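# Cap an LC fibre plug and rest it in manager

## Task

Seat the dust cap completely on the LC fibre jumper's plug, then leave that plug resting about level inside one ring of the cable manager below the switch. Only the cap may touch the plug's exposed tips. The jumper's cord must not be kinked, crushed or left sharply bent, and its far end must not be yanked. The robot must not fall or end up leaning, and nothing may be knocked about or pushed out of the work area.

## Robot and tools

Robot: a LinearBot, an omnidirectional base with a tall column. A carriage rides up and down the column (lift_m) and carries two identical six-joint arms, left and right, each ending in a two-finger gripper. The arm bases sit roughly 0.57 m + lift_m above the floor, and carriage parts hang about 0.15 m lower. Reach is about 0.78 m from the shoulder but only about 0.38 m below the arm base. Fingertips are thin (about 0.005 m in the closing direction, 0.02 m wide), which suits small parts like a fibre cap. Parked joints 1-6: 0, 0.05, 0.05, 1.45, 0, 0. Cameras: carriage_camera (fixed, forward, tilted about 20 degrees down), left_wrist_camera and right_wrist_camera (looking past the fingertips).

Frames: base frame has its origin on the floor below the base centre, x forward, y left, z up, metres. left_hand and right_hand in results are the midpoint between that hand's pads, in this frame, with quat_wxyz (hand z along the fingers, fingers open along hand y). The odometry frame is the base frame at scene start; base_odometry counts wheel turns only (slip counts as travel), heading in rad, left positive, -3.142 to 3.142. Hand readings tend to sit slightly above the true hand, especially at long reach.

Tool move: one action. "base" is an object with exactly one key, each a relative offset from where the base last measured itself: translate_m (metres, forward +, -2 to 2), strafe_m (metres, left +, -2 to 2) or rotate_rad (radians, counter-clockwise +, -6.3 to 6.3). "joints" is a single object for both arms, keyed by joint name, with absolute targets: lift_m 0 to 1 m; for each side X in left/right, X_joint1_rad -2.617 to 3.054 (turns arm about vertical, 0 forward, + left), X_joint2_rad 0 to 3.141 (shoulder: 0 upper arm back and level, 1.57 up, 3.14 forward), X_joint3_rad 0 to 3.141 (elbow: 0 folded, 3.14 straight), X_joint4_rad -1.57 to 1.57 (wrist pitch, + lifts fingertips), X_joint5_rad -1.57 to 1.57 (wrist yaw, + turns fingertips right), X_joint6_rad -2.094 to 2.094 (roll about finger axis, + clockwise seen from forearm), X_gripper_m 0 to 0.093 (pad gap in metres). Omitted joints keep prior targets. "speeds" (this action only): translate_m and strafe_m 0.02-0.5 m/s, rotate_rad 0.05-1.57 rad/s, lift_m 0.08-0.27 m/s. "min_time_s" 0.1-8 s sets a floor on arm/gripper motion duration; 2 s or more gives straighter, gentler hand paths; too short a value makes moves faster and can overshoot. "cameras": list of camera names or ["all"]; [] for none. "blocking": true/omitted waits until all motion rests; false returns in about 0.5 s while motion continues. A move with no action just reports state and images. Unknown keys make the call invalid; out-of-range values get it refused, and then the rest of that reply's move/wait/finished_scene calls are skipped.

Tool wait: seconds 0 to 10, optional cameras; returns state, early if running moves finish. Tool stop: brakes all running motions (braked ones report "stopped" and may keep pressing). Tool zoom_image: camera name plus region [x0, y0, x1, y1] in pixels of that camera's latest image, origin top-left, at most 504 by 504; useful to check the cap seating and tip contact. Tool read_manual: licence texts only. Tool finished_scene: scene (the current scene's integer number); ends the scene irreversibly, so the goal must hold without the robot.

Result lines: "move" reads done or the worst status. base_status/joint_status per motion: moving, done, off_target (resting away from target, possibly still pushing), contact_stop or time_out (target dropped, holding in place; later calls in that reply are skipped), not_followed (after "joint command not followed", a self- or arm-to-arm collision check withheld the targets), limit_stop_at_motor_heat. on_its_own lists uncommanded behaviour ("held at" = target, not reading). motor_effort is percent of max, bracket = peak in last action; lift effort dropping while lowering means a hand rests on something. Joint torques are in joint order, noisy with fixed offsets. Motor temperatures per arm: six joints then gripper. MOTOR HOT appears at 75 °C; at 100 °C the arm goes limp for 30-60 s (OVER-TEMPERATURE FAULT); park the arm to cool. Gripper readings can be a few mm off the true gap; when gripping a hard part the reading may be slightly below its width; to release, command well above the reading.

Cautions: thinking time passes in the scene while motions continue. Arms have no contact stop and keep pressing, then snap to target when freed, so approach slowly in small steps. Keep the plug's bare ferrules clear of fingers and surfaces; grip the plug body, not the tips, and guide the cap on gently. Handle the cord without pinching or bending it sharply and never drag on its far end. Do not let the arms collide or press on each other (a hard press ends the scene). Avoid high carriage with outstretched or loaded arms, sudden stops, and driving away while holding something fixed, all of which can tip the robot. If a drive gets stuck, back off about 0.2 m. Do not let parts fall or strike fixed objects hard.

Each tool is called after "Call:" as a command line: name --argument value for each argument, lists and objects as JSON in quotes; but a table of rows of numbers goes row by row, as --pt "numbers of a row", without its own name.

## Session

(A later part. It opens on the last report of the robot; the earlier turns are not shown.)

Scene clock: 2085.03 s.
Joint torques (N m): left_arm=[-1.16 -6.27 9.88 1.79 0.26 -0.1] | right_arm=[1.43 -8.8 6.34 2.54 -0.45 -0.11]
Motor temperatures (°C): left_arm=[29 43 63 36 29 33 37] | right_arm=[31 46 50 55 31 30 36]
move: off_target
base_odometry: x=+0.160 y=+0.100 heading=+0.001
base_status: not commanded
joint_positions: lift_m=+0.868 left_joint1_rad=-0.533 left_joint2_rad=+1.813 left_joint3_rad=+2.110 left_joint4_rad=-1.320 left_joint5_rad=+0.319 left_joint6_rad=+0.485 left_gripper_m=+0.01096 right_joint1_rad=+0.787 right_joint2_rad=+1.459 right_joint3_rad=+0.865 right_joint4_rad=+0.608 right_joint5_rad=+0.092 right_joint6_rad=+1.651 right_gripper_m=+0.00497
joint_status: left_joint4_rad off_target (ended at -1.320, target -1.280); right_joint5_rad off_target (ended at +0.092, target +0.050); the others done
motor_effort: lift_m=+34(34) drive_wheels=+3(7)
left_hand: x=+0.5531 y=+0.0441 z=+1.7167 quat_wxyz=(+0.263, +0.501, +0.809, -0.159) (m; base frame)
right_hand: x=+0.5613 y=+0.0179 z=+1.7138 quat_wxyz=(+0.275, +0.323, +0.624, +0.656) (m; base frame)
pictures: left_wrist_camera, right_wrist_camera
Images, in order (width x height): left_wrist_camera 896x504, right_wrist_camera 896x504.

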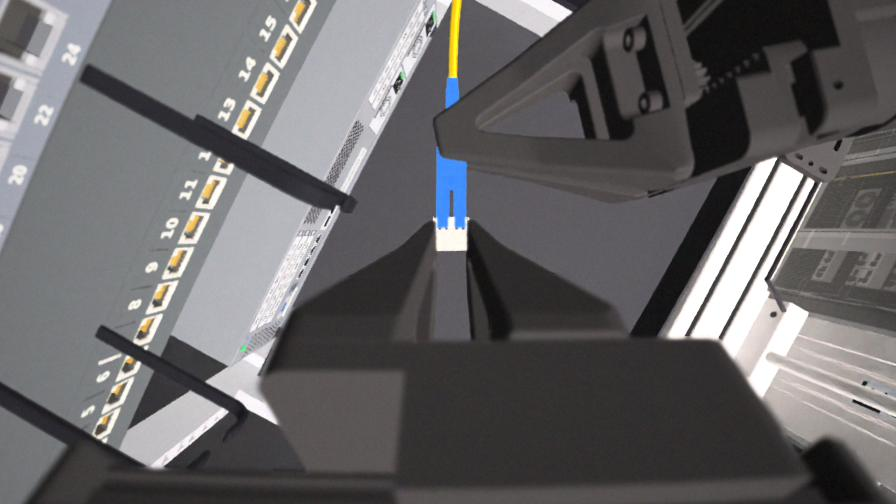

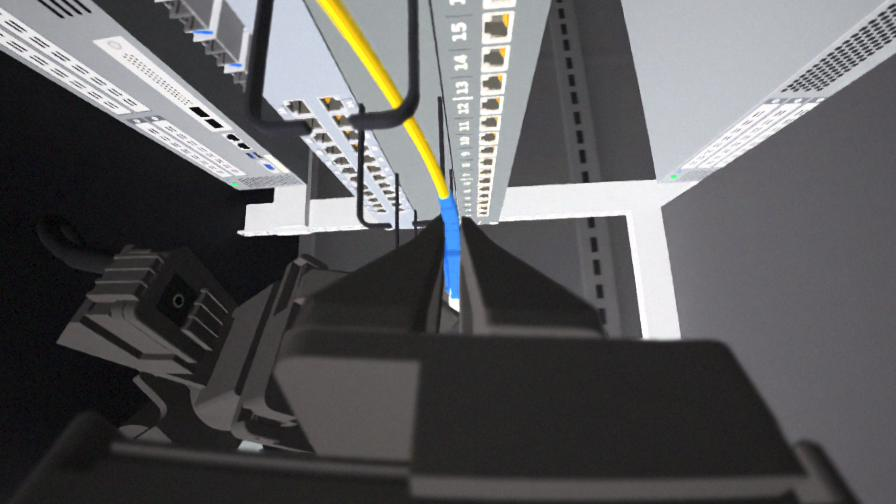

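Call:
move --joints '{"left_joint1_rad": -0.554, "left_joint4_rad": -1.245, "right_joint1_rad": 0.815, "right_joint5_rad": 0.02}' --min_time_s 1.5 --cameras '["right_wrist_camera", "left_wrist_camera"]'

Call:
zoom_image --camera "left_wrist_camera" --region '[425, 190, 480, 260]'

Scene clock: 2140.03 s.
Joint torques (N m): left_arm=[-1.29 -6.3 9.91 2.13 0.3 -0.09] | right_arm=[2.63 -8.8 6.35 2.54 -0.68 -0.11]
Motor temperatures (°C): left_arm=[29 43 63 38 29 33 37] | right_arm=[31 46 50 54 32 30 36]
move: off_target
base_odometry: x=+0.160 y=+0.100 heading=+0.001
base_status: not commanded
joint_positions: lift_m=+0.868 left_joint1_rad=-0.537 left_joint2_rad=+1.813 left_joint3_rad=+2.110 left_joint4_rad=-1.316 left_joint5_rad=+0.315 left_joint6_rad=+0.485 left_gripper_m=+0.01096 right_joint1_rad=+0.789 right_joint2_rad=+1.459 right_joint3_rad=+0.865 right_joint4_rad=+0.608 right_joint5_rad=+0.084 right_joint6_rad=+1.651 right_gripper_m=+0.00497
joint_status: left_joint4_rad off_target (ended at -1.316, target -1.245); right_joint1_rad off_target (ended at +0.788, target +0.815); right_joint5_rad off_target (ended at +0.084, target +0.020); the others done
motor_effort: lift_m=+34(34) drive_wheels=+3(7)
left_hand: x=+0.5533 y=+0.0428 z=+1.7170 quat_wxyz=(+0.265, +0.502, +0.808, -0.158) (m; base frame)
right_hand: x=+0.5601 y=+0.0194 z=+1.7138 quat_wxyz=(+0.272, +0.320, +0.625, +0.658) (m; base frame)
pictures: left_wrist_camera, right_wrist_camera
Images, in order (width x height): left_wrist_camera 896x504, right_wrist_camera 896x504.

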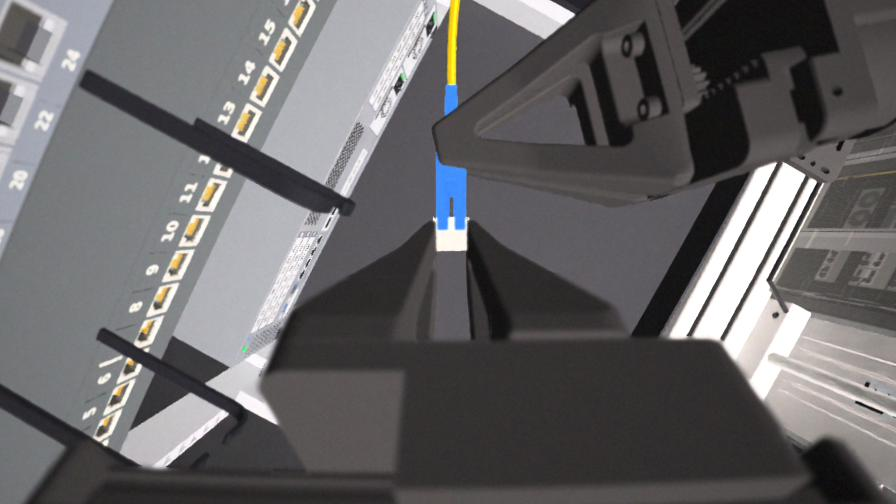

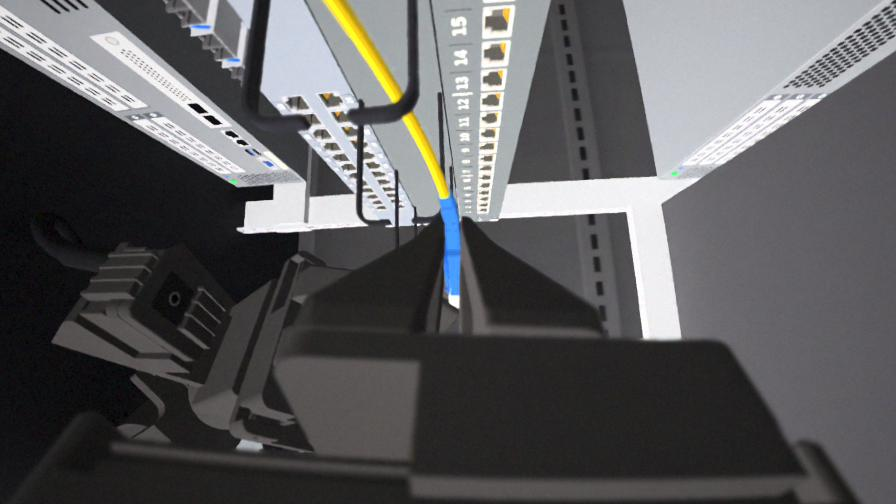

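Scaled by 7.200 from the camera's 896x504 image, which has a finer 1280x720 frame.

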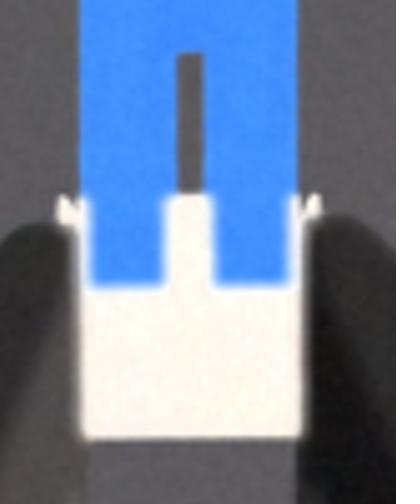

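Call:
move --joints '{"left_joint1_rad": -0.56, "left_joint4_rad": -1.215, "right_joint1_rad": 0.825, "right_joint5_rad": -0.01}' --min_time_s 1.5 --cameras '["right_wrist_camera", "left_wrist_camera"]'

Call:
zoom_image --camera "left_wrist_camera" --region '[425, 190, 480, 260]'

Scene clock: 2149.20 s.
Joint torques (N m): left_arm=[-1.54 -6.26 9.88 2.44 0.35 -0.1] | right_arm=[3.56 -8.79 6.35 2.54 -0.98 -0.11]
Motor temperatures (°C): left_arm=[29 43 63 39 29 33 37] | right_arm=[31 46 50 55 32 30 36]
move: off_target
base_odometry: x=+0.160 y=+0.100 heading=+0.001
base_status: not commanded
joint_positions: lift_m=+0.868 left_joint1_rad=-0.540 left_joint2_rad=+1.813 left_joint3_rad=+2.110 left_joint4_rad=-1.314 left_joint5_rad=+0.308 left_joint6_rad=+0.485 left_gripper_m=+0.01096 right_joint1_rad=+0.789 right_joint2_rad=+1.459 right_joint3_rad=+0.865 right_joint4_rad=+0.607 right_joint5_rad=+0.083 right_joint6_rad=+1.651 right_gripper_m=+0.00497
joint_status: left_joint4_rad off_target (ended at -1.314, target -1.215); right_joint1_rad off_target (ended at +0.789, target +0.825); right_joint5_rad off_target (ended at +0.083, target -0.010); the others done
motor_effort: lift_m=+34(34) drive_wheels=+2(6)
left_hand: x=+0.5535 y=+0.0424 z=+1.7170 quat_wxyz=(+0.266, +0.503, +0.808, -0.155) (m; base frame)
right_hand: x=+0.5599 y=+0.0196 z=+1.7137 quat_wxyz=(+0.272, +0.320, +0.625, +0.658) (m; base frame)
pictures: left_wrist_camera, right_wrist_camera
Images, in order (width x height): left_wrist_camera 896x504, right_wrist_camera 896x504.

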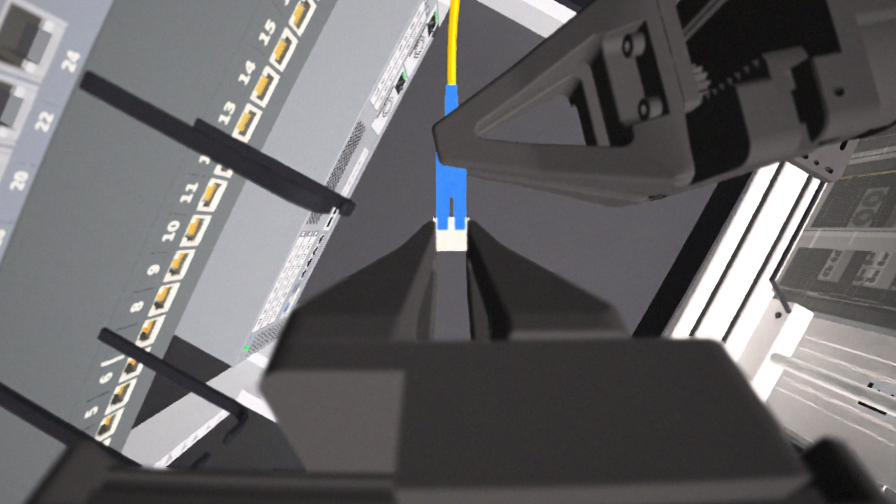

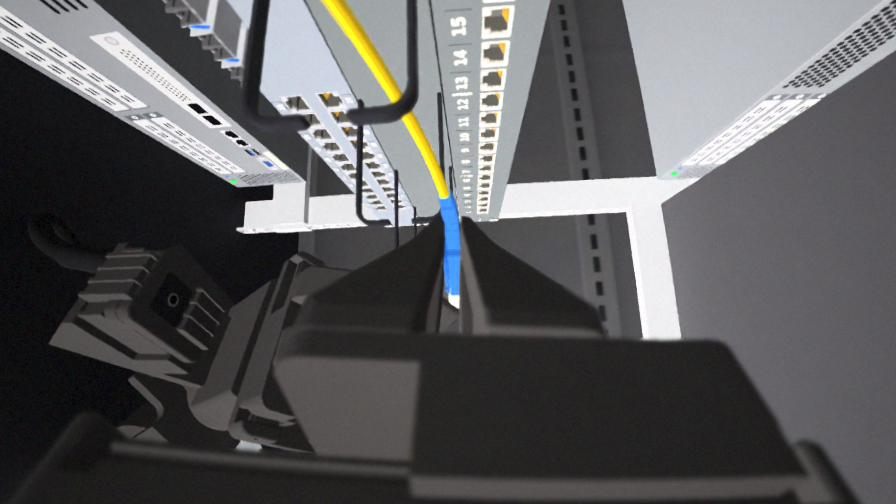

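Scaled by 7.200 from the camera's 896x504 image, which has a finer 1280x720 frame.

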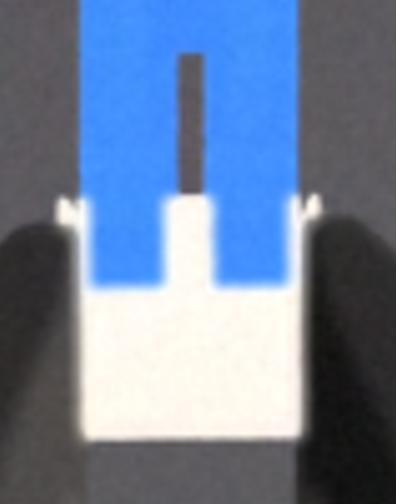

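Call:
move --joints '{"left_joint1_rad": -0.568, "left_joint4_rad": -1.165, "right_joint1_rad": 0.845, "right_joint5_rad": -0.06}' --min_time_s 1.5 --cameras '["right_wrist_camera", "left_wrist_camera"]'

Call:
zoom_image --camera "left_wrist_camera" --region '[425, 190, 480, 260]'

Call:
zoom_image --camera "right_wrist_camera" --region '[435, 180, 475, 345]'

Scene clock: 2156.23 s.
Joint torques (N m): left_arm=[-1.87 -6.28 9.88 2.98 0.42 -0.1] | right_arm=[5.34 -8.8 6.35 2.56 -1.52 -0.11]
Motor temperatures (°C): left_arm=[29 43 63 41 29 33 37] | right_arm=[32 46 50 54 32 30 36]
move: off_target
base_odometry: x=+0.160 y=+0.100 heading=+0.001
base_status: not commanded
joint_positions: lift_m=+0.868 left_joint1_rad=-0.545 left_joint2_rad=+1.813 left_joint3_rad=+2.110 left_joint4_rad=-1.313 left_joint5_rad=+0.299 left_joint6_rad=+0.485 left_gripper_m=+0.01096 right_joint1_rad=+0.792 right_joint2_rad=+1.459 right_joint3_rad=+0.865 right_joint4_rad=+0.605 right_joint5_rad=+0.083 right_joint6_rad=+1.651 right_gripper_m=+0.00497
joint_status: left_joint1_rad off_target (ended at -0.544, target -0.568); left_joint4_rad off_target (ended at -1.313, target -1.165); right_joint1_rad off_target (ended at +0.791, target +0.845); right_joint5_rad off_target (ended at +0.083, target -0.060)
motor_effort: lift_m=+34(34) drive_wheels=+2(6)
left_hand: x=+0.5536 y=+0.0421 z=+1.7167 quat_wxyz=(+0.266, +0.504, +0.808, -0.151) (m; base frame)
right_hand: x=+0.5590 y=+0.0205 z=+1.7132 quat_wxyz=(+0.271, +0.319, +0.626, +0.657) (m; base frame)
pictures: left_wrist_camera, right_wrist_camera
Images, in order (width x height): left_wrist_camera 896x504, right_wrist_camera 896x504.

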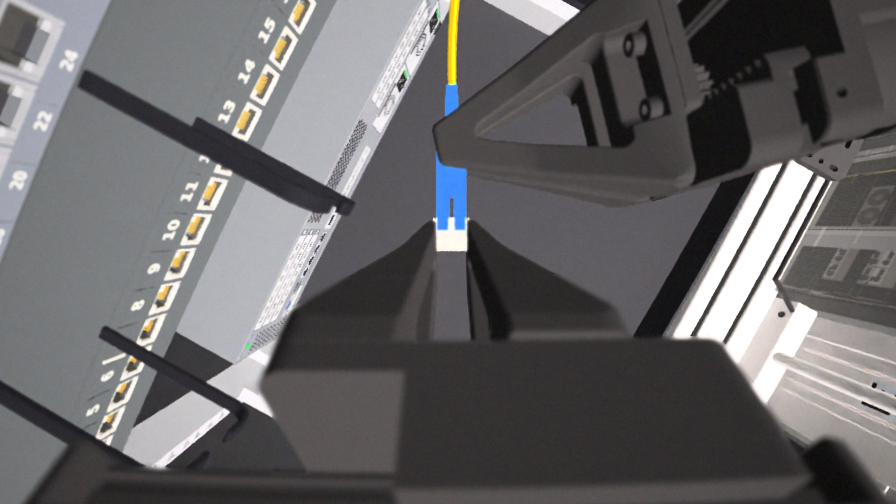

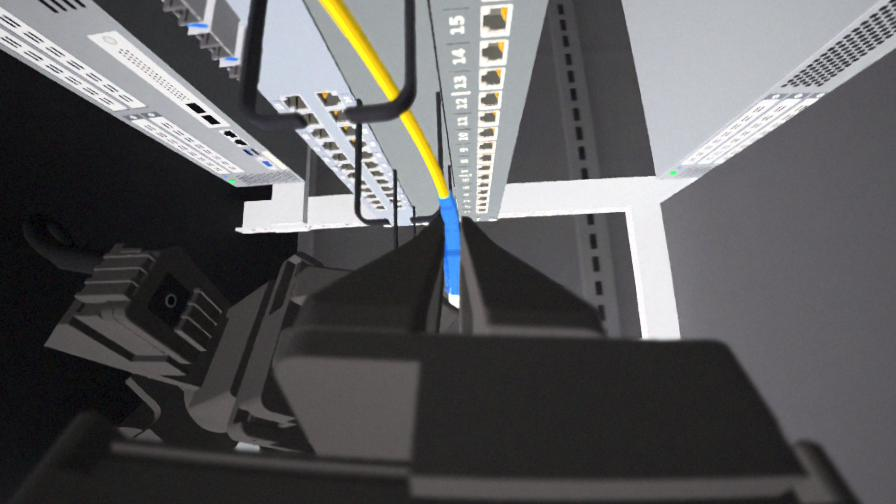

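Scaled by 7.200 from the camera's 896x504 image, which has a finer 1280x720 frame.

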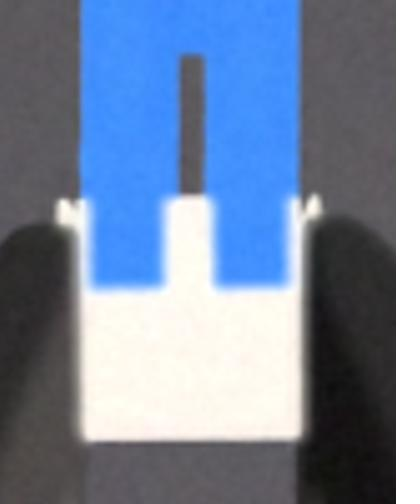

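Scaled by 3.055 from the camera's 896x504 image, which has a finer 1280x720 frame.

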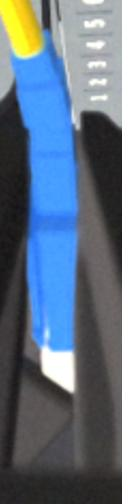

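Call:
move --joints '{"left_joint1_rad": -0.582, "left_joint4_rad": -1.08, "right_joint1_rad": 0.88, "right_joint5_rad": -0.14}' --min_time_s 2 --cameras '["right_wrist_camera", "left_wrist_camera", "carriage_camera"]'

Call:
zoom_image --camera "left_wrist_camera" --region '[425, 190, 480, 260]'

Call:
zoom_image --camera "right_wrist_camera" --region '[435, 180, 475, 345]'

Scene clock: 2169.10 s.
Joint torques (N m): left_arm=[-2.33 -6.24 9.85 3.91 0.56 -0.09] | right_arm=[8.35 -8.53 6.69 2.59 -2.37 -0.11]
Motor temperatures (°C): left_arm=[29 43 64 45 29 33 37] | right_arm=[32 46 50 54 33 30 36]
move: off_target
base_odometry: x=+0.160 y=+0.100 heading=+0.001
base_status: not commanded
joint_positions: lift_m=+0.868 left_joint1_rad=-0.552 left_joint2_rad=+1.813 left_joint3_rad=+2.110 left_joint4_rad=-1.313 left_joint5_rad=+0.284 left_joint6_rad=+0.485 left_gripper_m=+0.01096 right_joint1_rad=+0.797 right_joint2_rad=+1.456 right_joint3_rad=+0.861 right_joint4_rad=+0.603 right_joint5_rad=+0.083 right_joint6_rad=+1.651 right_gripper_m=+0.00497
joint_status: left_joint1_rad off_target (ended at -0.553, target -0.582); left_joint4_rad off_target (ended at -1.313, target -1.080); right_joint1_rad off_target (ended at +0.797, target +0.880); right_joint5_rad off_target (ended at +0.083, target -0.140)
motor_effort: lift_m=+34(34) drive_wheels=+4(7)
left_hand: x=+0.5532 y=+0.0414 z=+1.7161 quat_wxyz=(+0.266, +0.505, +0.808, -0.145) (m; base frame)
right_hand: x=+0.5568 y=+0.0217 z=+1.7121 quat_wxyz=(+0.269, +0.318, +0.628, +0.657) (m; base frame)
pictures: carriage_camera, left_wrist_camera, right_wrist_camera
Images, in order (width x height): carriage_camera 896x504, left_wrist_camera 896x504, right_wrist_camera 896x504.

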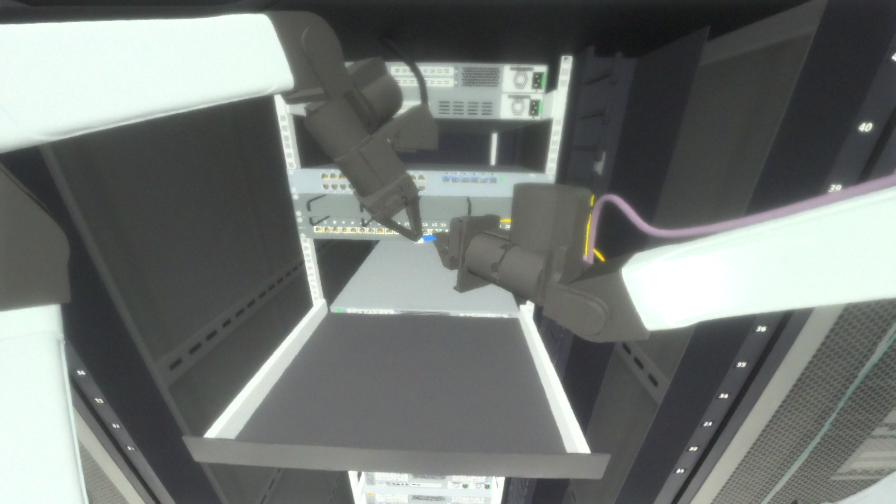

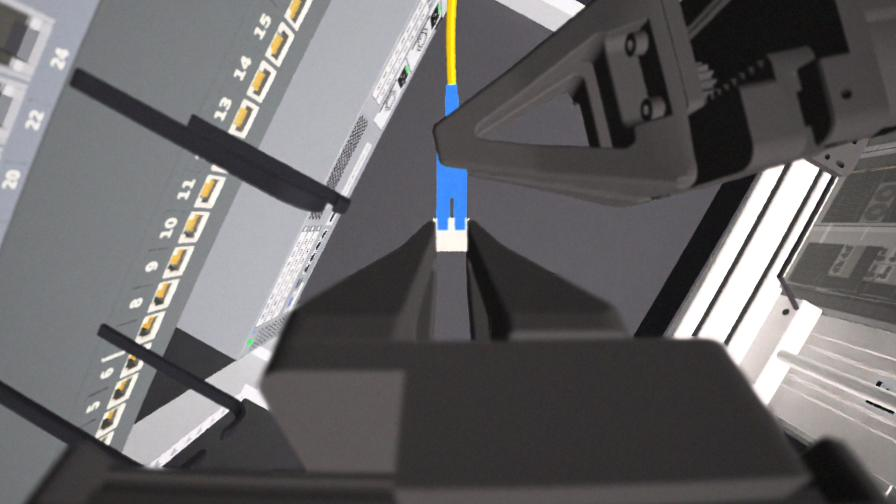

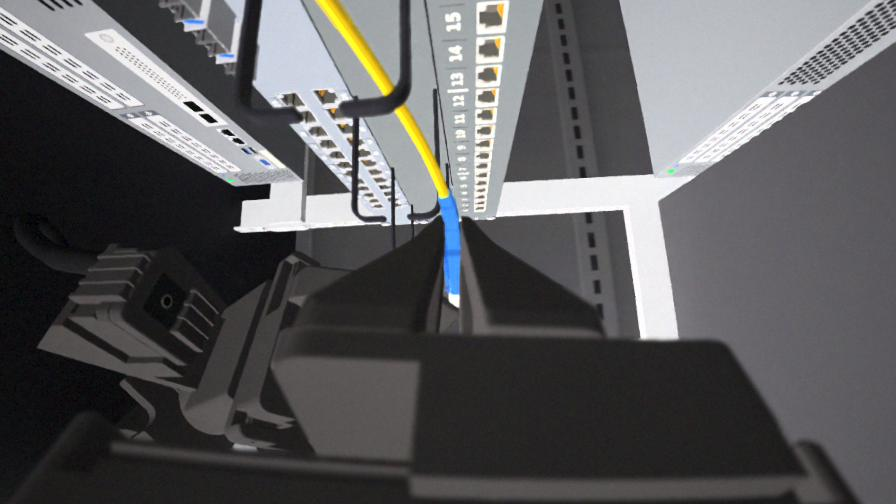

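Scaled by 7.200 from the camera's 896x504 image, which has a finer 1280x720 frame.

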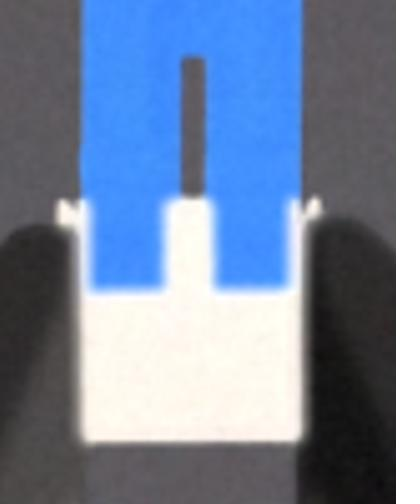

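Scaled by 3.055 from the camera's 896x504 image, which has a finer 1280x720 frame.

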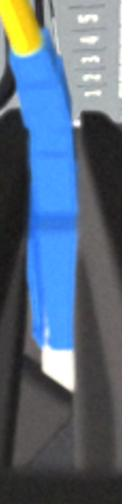

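Call:
move --joints '{"left_joint1_rad": -0.548, "left_joint4_rad": -1.313, "left_joint5_rad": 0.29, "right_joint1_rad": 0.797, "right_joint5_rad": 0.083}' --min_time_s 2

Call:
move --joints '{"left_gripper_m": 0.035}' --min_time_s 2 --cameras '["right_wrist_camera", "left_wrist_camera"]'

Call:
zoom_image --camera "left_wrist_camera" --region '[400, 170, 500, 270]'

Scene clock: 2179.10 s.
Joint torques (N m): left_arm=[0.35 -6.28 9.88 1.48 0.29 -0.09] | right_arm=[0.03 -8.53 6.69 2.61 -0.17 -0.11]
Motor temperatures (°C): left_arm=[30 43 64 49 29 33 37] | right_arm=[33 47 49 53 35 30 36]
move: done
base_odometry: x=+0.160 y=+0.100 heading=+0.001
base_status: not commanded
joint_positions: lift_m=+0.868 left_joint1_rad=-0.552 left_joint2_rad=+1.813 left_joint3_rad=+2.110 left_joint4_rad=-1.326 left_joint5_rad=+0.282 left_joint6_rad=+0.485 left_gripper_m=+0.01096 right_joint1_rad=+0.796 right_joint2_rad=+1.456 right_joint3_rad=+0.861 right_joint4_rad=+0.602 right_joint5_rad=+0.099 right_joint6_rad=+1.651 right_gripper_m=+0.00497
joint_status: all done
motor_effort: lift_m=+34(34) drive_wheels=+1(6)
left_hand: x=+0.5513 y=+0.0433 z=+1.7144 quat_wxyz=(+0.260, +0.505, +0.810, -0.144) (m; base frame)
right_hand: x=+0.5587 y=+0.0194 z=+1.7118 quat_wxyz=(+0.274, +0.324, +0.626, +0.654) (m; base frame)
pictures: none

Scene clock: 2181.37 s.
Joint torques (N m): left_arm=[0.35 -6.64 9.88 1.47 0.29 -0.09] | right_arm=[0.03 -8.51 6.69 2.6 -0.12 -0.11]
Motor temperatures (°C): left_arm=[30 43 64 48 29 33 36] | right_arm=[33 47 49 53 35 30 36]
move: done
base_odometry: x=+0.160 y=+0.100 heading=+0.001
base_status: not commanded
joint_positions: lift_m=+0.868 left_joint1_rad=-0.552 left_joint2_rad=+1.817 left_joint3_rad=+2.110 left_joint4_rad=-1.325 left_joint5_rad=+0.282 left_joint6_rad=+0.485 left_gripper_m=+0.03489 right_joint1_rad=+0.796 right_joint2_rad=+1.456 right_joint3_rad=+0.861 right_joint4_rad=+0.602 right_joint5_rad=+0.094 right_joint6_rad=+1.651 right_gripper_m=+0.00497
joint_status: all done
motor_effort: lift_m=+34(34) drive_wheels=+4(5)
left_hand: x=+0.5520 y=+0.0428 z=+1.7127 quat_wxyz=(+0.259, +0.505, +0.811, -0.144) (m; base frame)
right_hand: x=+0.5582 y=+0.0201 z=+1.7118 quat_wxyz=(+0.272, +0.322, +0.627, +0.655) (m; base frame)
pictures: left_wrist_camera, right_wrist_camera
Images, in order (width x height): left_wrist_camera 896x504, right_wrist_camera 896x504.

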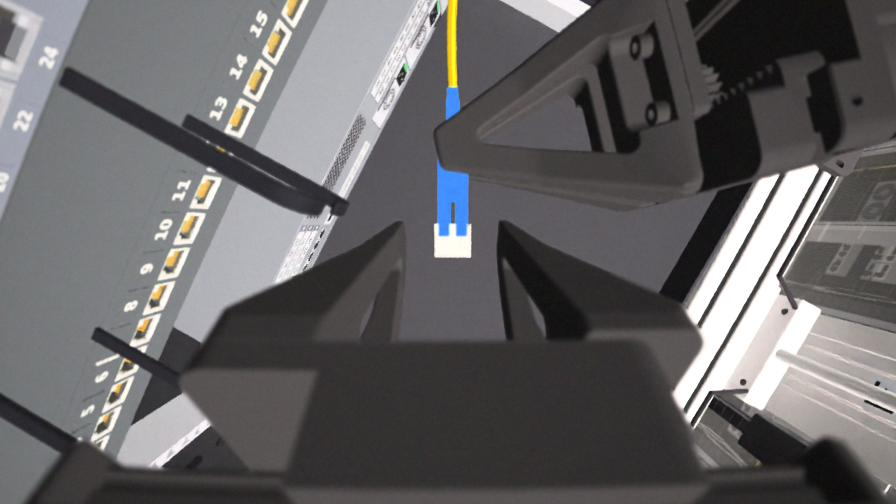

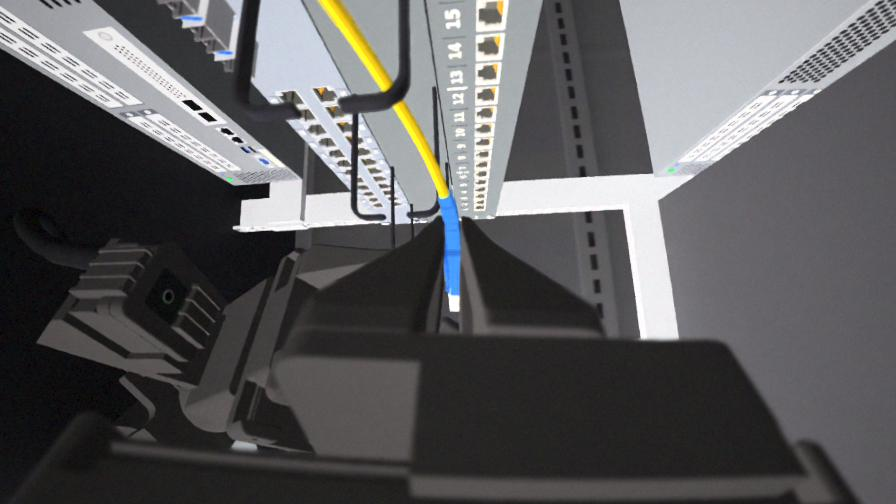

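Scaled by 5.040 from the camera's 896x504 image, which has a finer 1280x720 frame.

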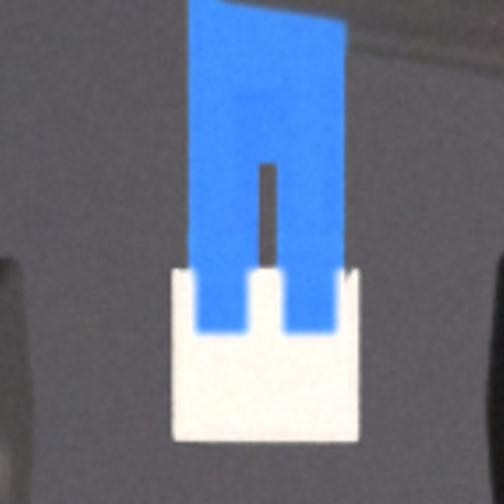

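Call:
move --joints '{"left_joint1_rad": -0.43, "left_joint2_rad": 1.466, "left_joint3_rad": 1.752, "left_joint4_rad": -1.247, "left_joint5_rad": 0.321, "left_joint6_rad": 0.45}' --min_time_s 3 --cameras '["right_wrist_camera", "left_wrist_camera", "carriage_camera"]'

Call:
zoom_image --camera "carriage_camera" --region '[390, 215, 450, 255]'

Scene clock: 2211.97 s.
Joint torques (N m): left_arm=[0.7 -7.21 5.64 1.58 0.34 -0.1] | right_arm=[0.02 -8.51 6.69 2.6 -0.11 -0.11]
Motor temperatures (°C): left_arm=[29 44 63 43 29 33 35] | right_arm=[32 47 49 52 33 30 36]
move: done
base_odometry: x=+0.160 y=+0.100 heading=+0.001
base_status: not commanded
joint_positions: lift_m=+0.868 left_joint1_rad=-0.438 left_joint2_rad=+1.492 left_joint3_rad=+1.768 left_joint4_rad=-1.262 left_joint5_rad=+0.307 left_joint6_rad=+0.461 left_gripper_m=+0.03489 right_joint1_rad=+0.796 right_joint2_rad=+1.456 right_joint3_rad=+0.861 right_joint4_rad=+0.603 right_joint5_rad=+0.093 right_joint6_rad=+1.651 right_gripper_m=+0.00497
joint_status: all done
motor_effort: lift_m=+34(34) drive_wheels=+0(7)
left_hand: x=+0.5108 y=+0.1104 z=+1.7231 quat_wxyz=(+0.286, +0.451, +0.833, -0.143) (m; base frame)
right_hand: x=+0.5581 y=+0.0202 z=+1.7119 quat_wxyz=(+0.272, +0.322, +0.627, +0.655) (m; base frame)
pictures: carriage_camera, left_wrist_camera, right_wrist_camera
Images, in order (width x height): carriage_camera 896x504, left_wrist_camera 896x504, right_wrist_camera 896x504.

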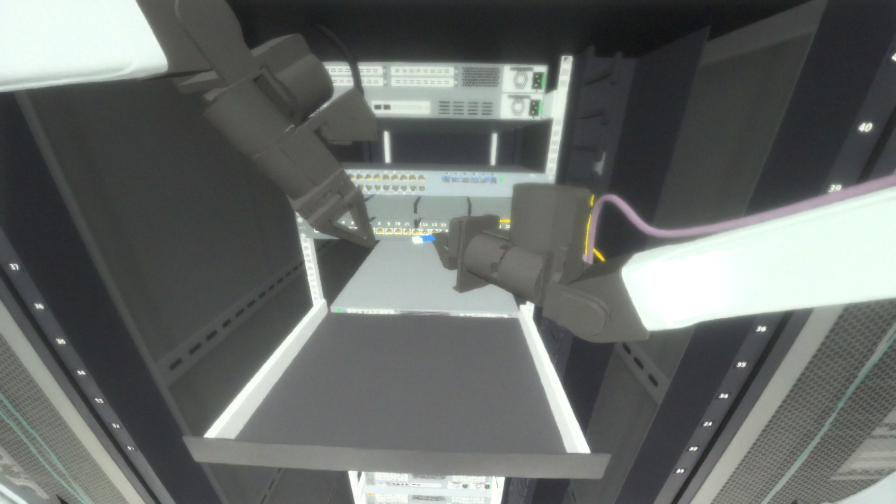

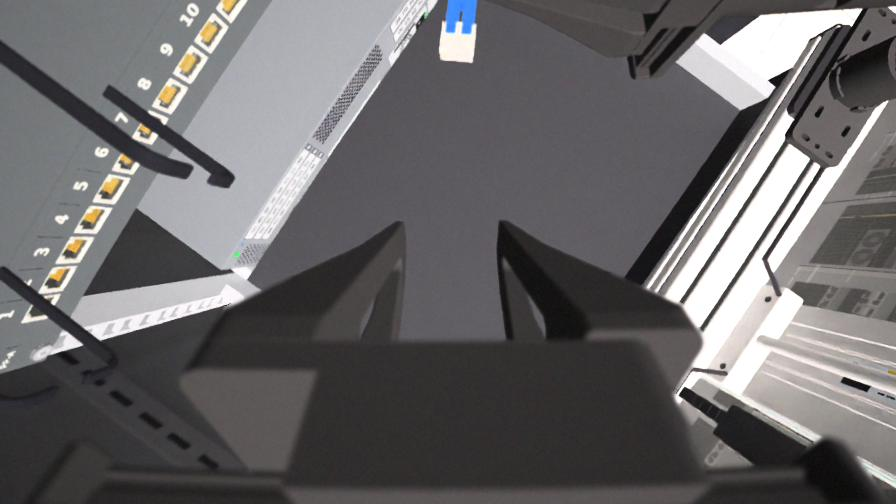

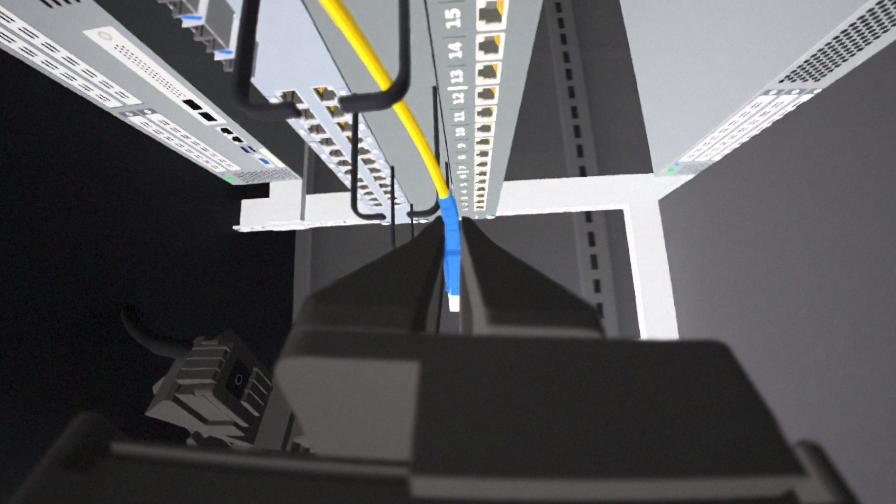

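Scaled by 8.400 from the camera's 896x504 image, which has a finer 1280x720 frame.

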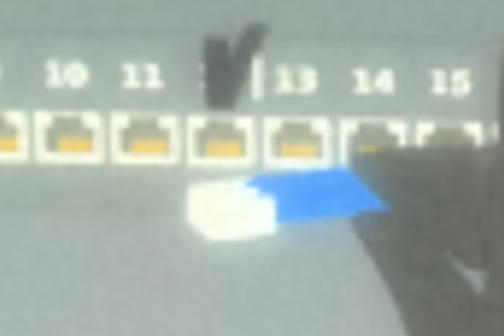

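Call:
move --joints '{"right_joint1_rad": 0.864, "right_joint2_rad": 1.542, "right_joint3_rad": 0.947, "right_joint4_rad": 0.604, "right_joint5_rad": 0.37, "right_joint6_rad": 1.66, "lift_m": 0.876}' --speeds '{"lift_m": 0.08}' --min_time_s 2.5 --cameras '["right_wrist_camera", "left_wrist_camera"]'

Call:
zoom_image --camera "right_wrist_camera" --region '[330, 60, 550, 330]'

Scene clock: 2306.37 s.
Joint torques (N m): left_arm=[0.72 -6.71 5.97 1.52 0.33 -0.09] | right_arm=[0.58 -6.11 9.96 2.5 0.11 -0.11]
Motor temperatures (°C): left_arm=[29 44 56 43 29 33 34] | right_arm=[31 47 49 53 32 30 36]
move: done
base_odometry: x=+0.160 y=+0.100 heading=+0.001
base_status: not commanded
joint_positions: lift_m=+0.876 left_joint1_rad=-0.438 left_joint2_rad=+1.486 left_joint3_rad=+1.764 left_joint4_rad=-1.256 left_joint5_rad=+0.309 left_joint6_rad=+0.461 left_gripper_m=+0.03489 right_joint1_rad=+0.858 right_joint2_rad=+1.527 right_joint3_rad=+0.921 right_joint4_rad=+0.608 right_joint5_rad=+0.360 right_joint6_rad=+1.651 right_gripper_m=+0.00497
joint_status: all done
motor_effort: lift_m=+36(43) drive_wheels=+1(7)
left_hand: x=+0.5106 y=+0.1102 z=+1.7325 quat_wxyz=(+0.290, +0.451, +0.832, -0.144) (m; base frame)
right_hand: x=+0.5760 y=+0.0168 z=+1.7173 quat_wxyz=(+0.337, +0.385, +0.592, +0.622) (m; base frame)
pictures: left_wrist_camera, right_wrist_camera
Images, in order (width x height): left_wrist_camera 896x504, right_wrist_camera 896x504.

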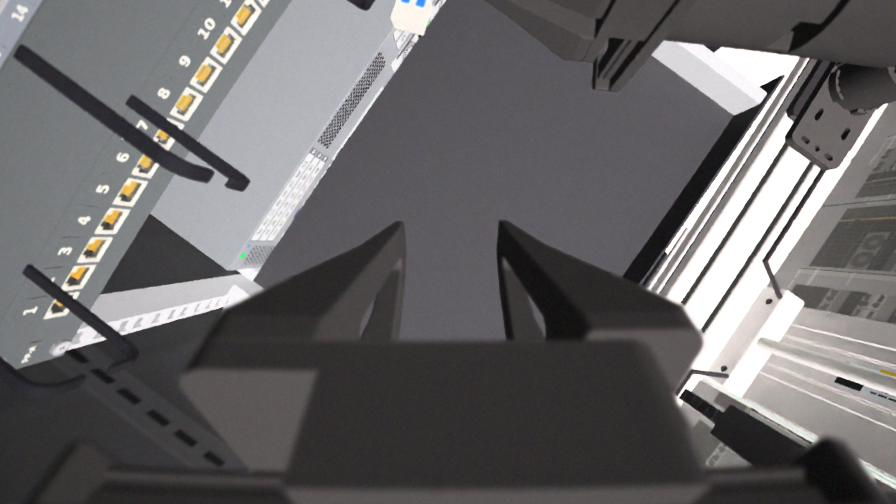

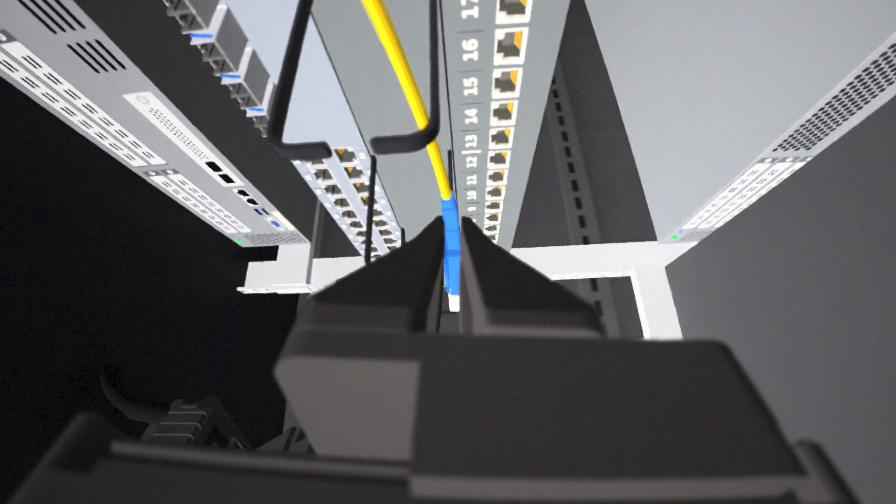

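Scaled by 1.867 from the camera's 896x504 image, which has a finer 1280x720 frame.

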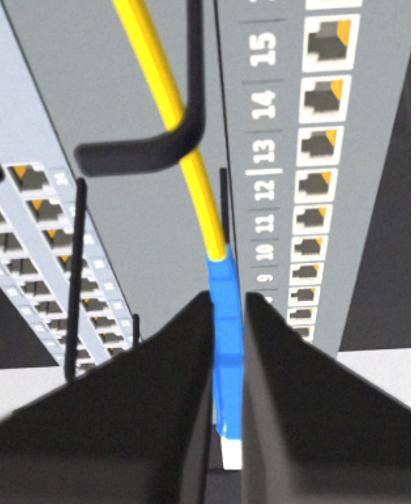

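Call:
move --joints '{"right_joint1_rad":0.889,"right_joint2_rad":1.568,"right_joint3_rad":0.9705,"right_joint4_rad":0.605,"right_joint5_rad":0.515,"right_joint6_rad":1.66}' --min_time_s 2.5 --cameras '["right_wrist_camera","left_wrist_camera"]'

Scene clock: 2331.57 s.
Joint torques (N m): left_arm=[0.69 -6.71 6 1.52 0.32 -0.09] | right_arm=[0.57 -6.27 9.87 2.44 0.1 -0.11]
Motor temperatures (°C): left_arm=[29 44 56 42 29 33 34] | right_arm=[31 45 53 54 32 30 36]
move: done
base_odometry: x=+0.160 y=+0.100 heading=+0.001
base_status: not commanded
joint_positions: lift_m=+0.876 left_joint1_rad=-0.438 left_joint2_rad=+1.486 left_joint3_rad=+1.764 left_joint4_rad=-1.256 left_joint5_rad=+0.309 left_joint6_rad=+0.461 left_gripper_m=+0.03489 right_joint1_rad=+0.883 right_joint2_rad=+1.552 right_joint3_rad=+0.945 right_joint4_rad=+0.608 right_joint5_rad=+0.504 right_joint6_rad=+1.651 right_gripper_m=+0.00497
joint_status: all done
motor_effort: lift_m=+36(36) drive_wheels=+1(6)
left_hand: x=+0.5106 y=+0.1102 z=+1.7325 quat_wxyz=(+0.290, +0.451, +0.832, -0.144) (m; base frame)
right_hand: x=+0.5829 y=+0.0082 z=+1.7168 quat_wxyz=(+0.373, +0.420, +0.569, +0.601) (m; base frame)
pictures: left_wrist_camera, right_wrist_camera
Images, in order (width x height): left_wrist_camera 896x504, right_wrist_camera 896x504.

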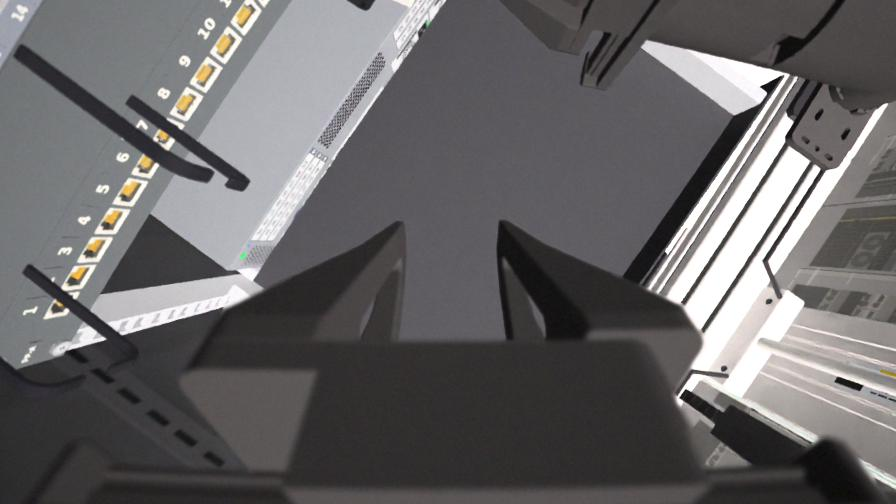

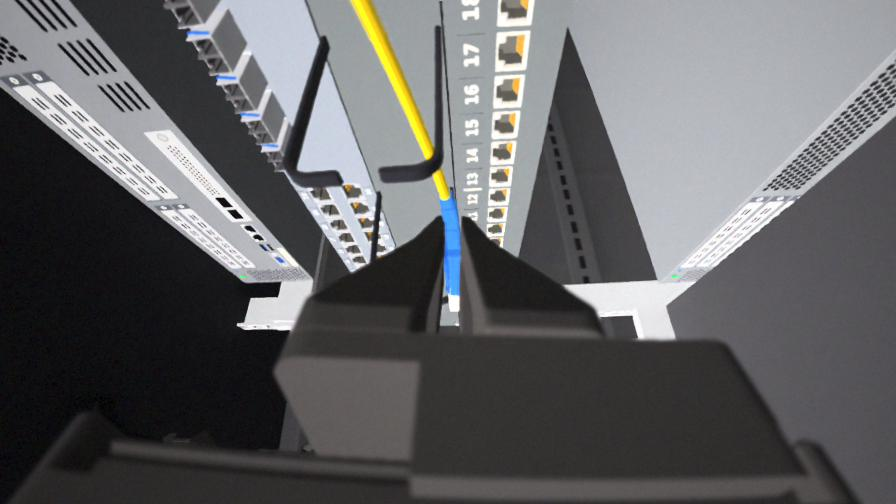

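Call:
move --joints '{"right_joint1_rad":0.903,"right_joint2_rad":1.610,"right_joint3_rad":1.0125,"right_joint4_rad":0.605,"right_joint5_rad":0.609,"right_joint6_rad":1.66}' --min_time_s 2.5 --cameras '["right_wrist_camera","left_wrist_camera","carriage_camera"]'

Scene clock: 2341.57 s.
Joint torques (N m): left_arm=[0.73 -6.69 6 1.51 0.32 -0.09] | right_arm=[0.57 -6.63 9.81 2.39 0.12 -0.11]
Motor temperatures (°C): left_arm=[29 44 56 42 29 33 34] | right_arm=[31 45 53 54 32 30 37]
move: done
base_odometry: x=+0.160 y=+0.100 heading=+0.001
base_status: not commanded
joint_positions: lift_m=+0.876 left_joint1_rad=-0.438 left_joint2_rad=+1.486 left_joint3_rad=+1.764 left_joint4_rad=-1.256 left_joint5_rad=+0.309 left_joint6_rad=+0.461 left_gripper_m=+0.03489 right_joint1_rad=+0.897 right_joint2_rad=+1.594 right_joint3_rad=+0.987 right_joint4_rad=+0.608 right_joint5_rad=+0.598 right_joint6_rad=+1.651 right_gripper_m=+0.00497
joint_status: all done
motor_effort: lift_m=+36(36) drive_wheels=-1(6)
left_hand: x=+0.5106 y=+0.1102 z=+1.7325 quat_wxyz=(+0.290, +0.451, +0.832, -0.144) (m; base frame)
right_hand: x=+0.5910 y=+0.0065 z=+1.7174 quat_wxyz=(+0.397, +0.442, +0.551, +0.586) (m; base frame)
pictures: carriage_camera, left_wrist_camera, right_wrist_camera
Images, in order (width x height): carriage_camera 896x504, left_wrist_camera 896x504, right_wrist_camera 896x504.

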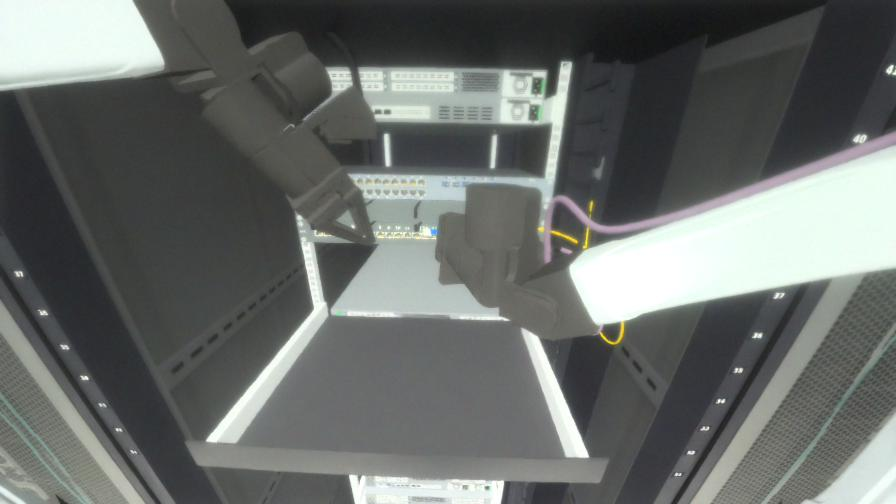

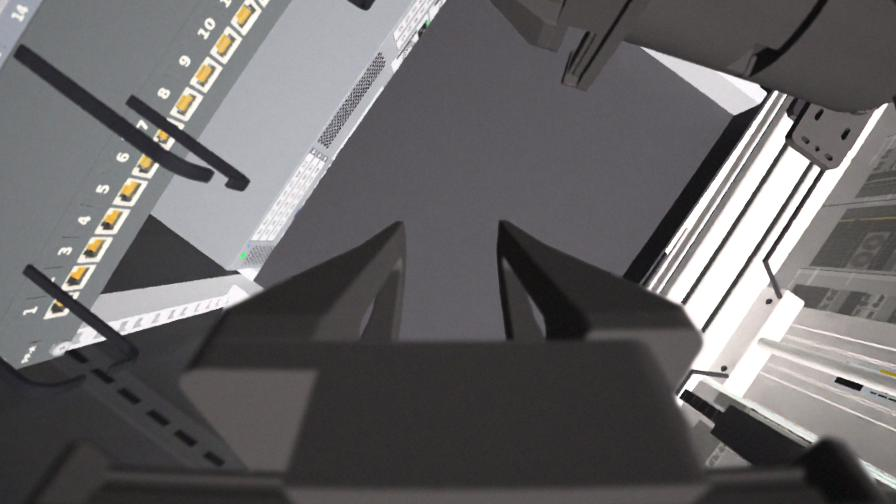

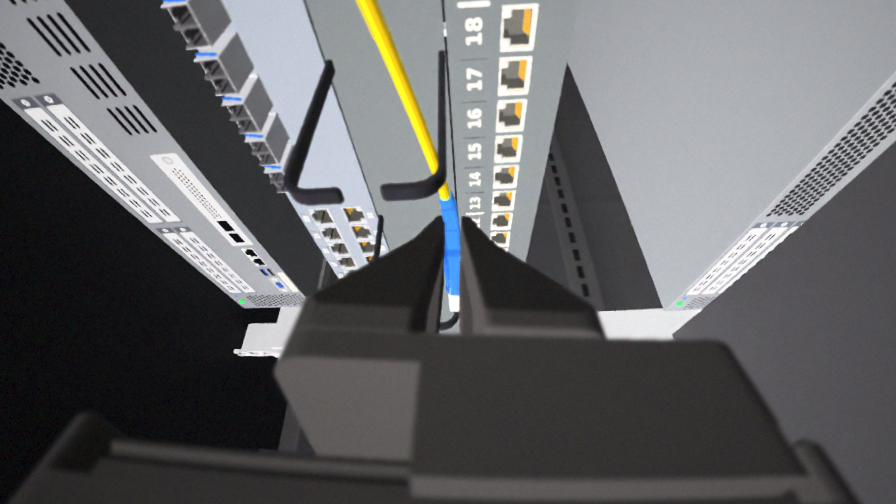

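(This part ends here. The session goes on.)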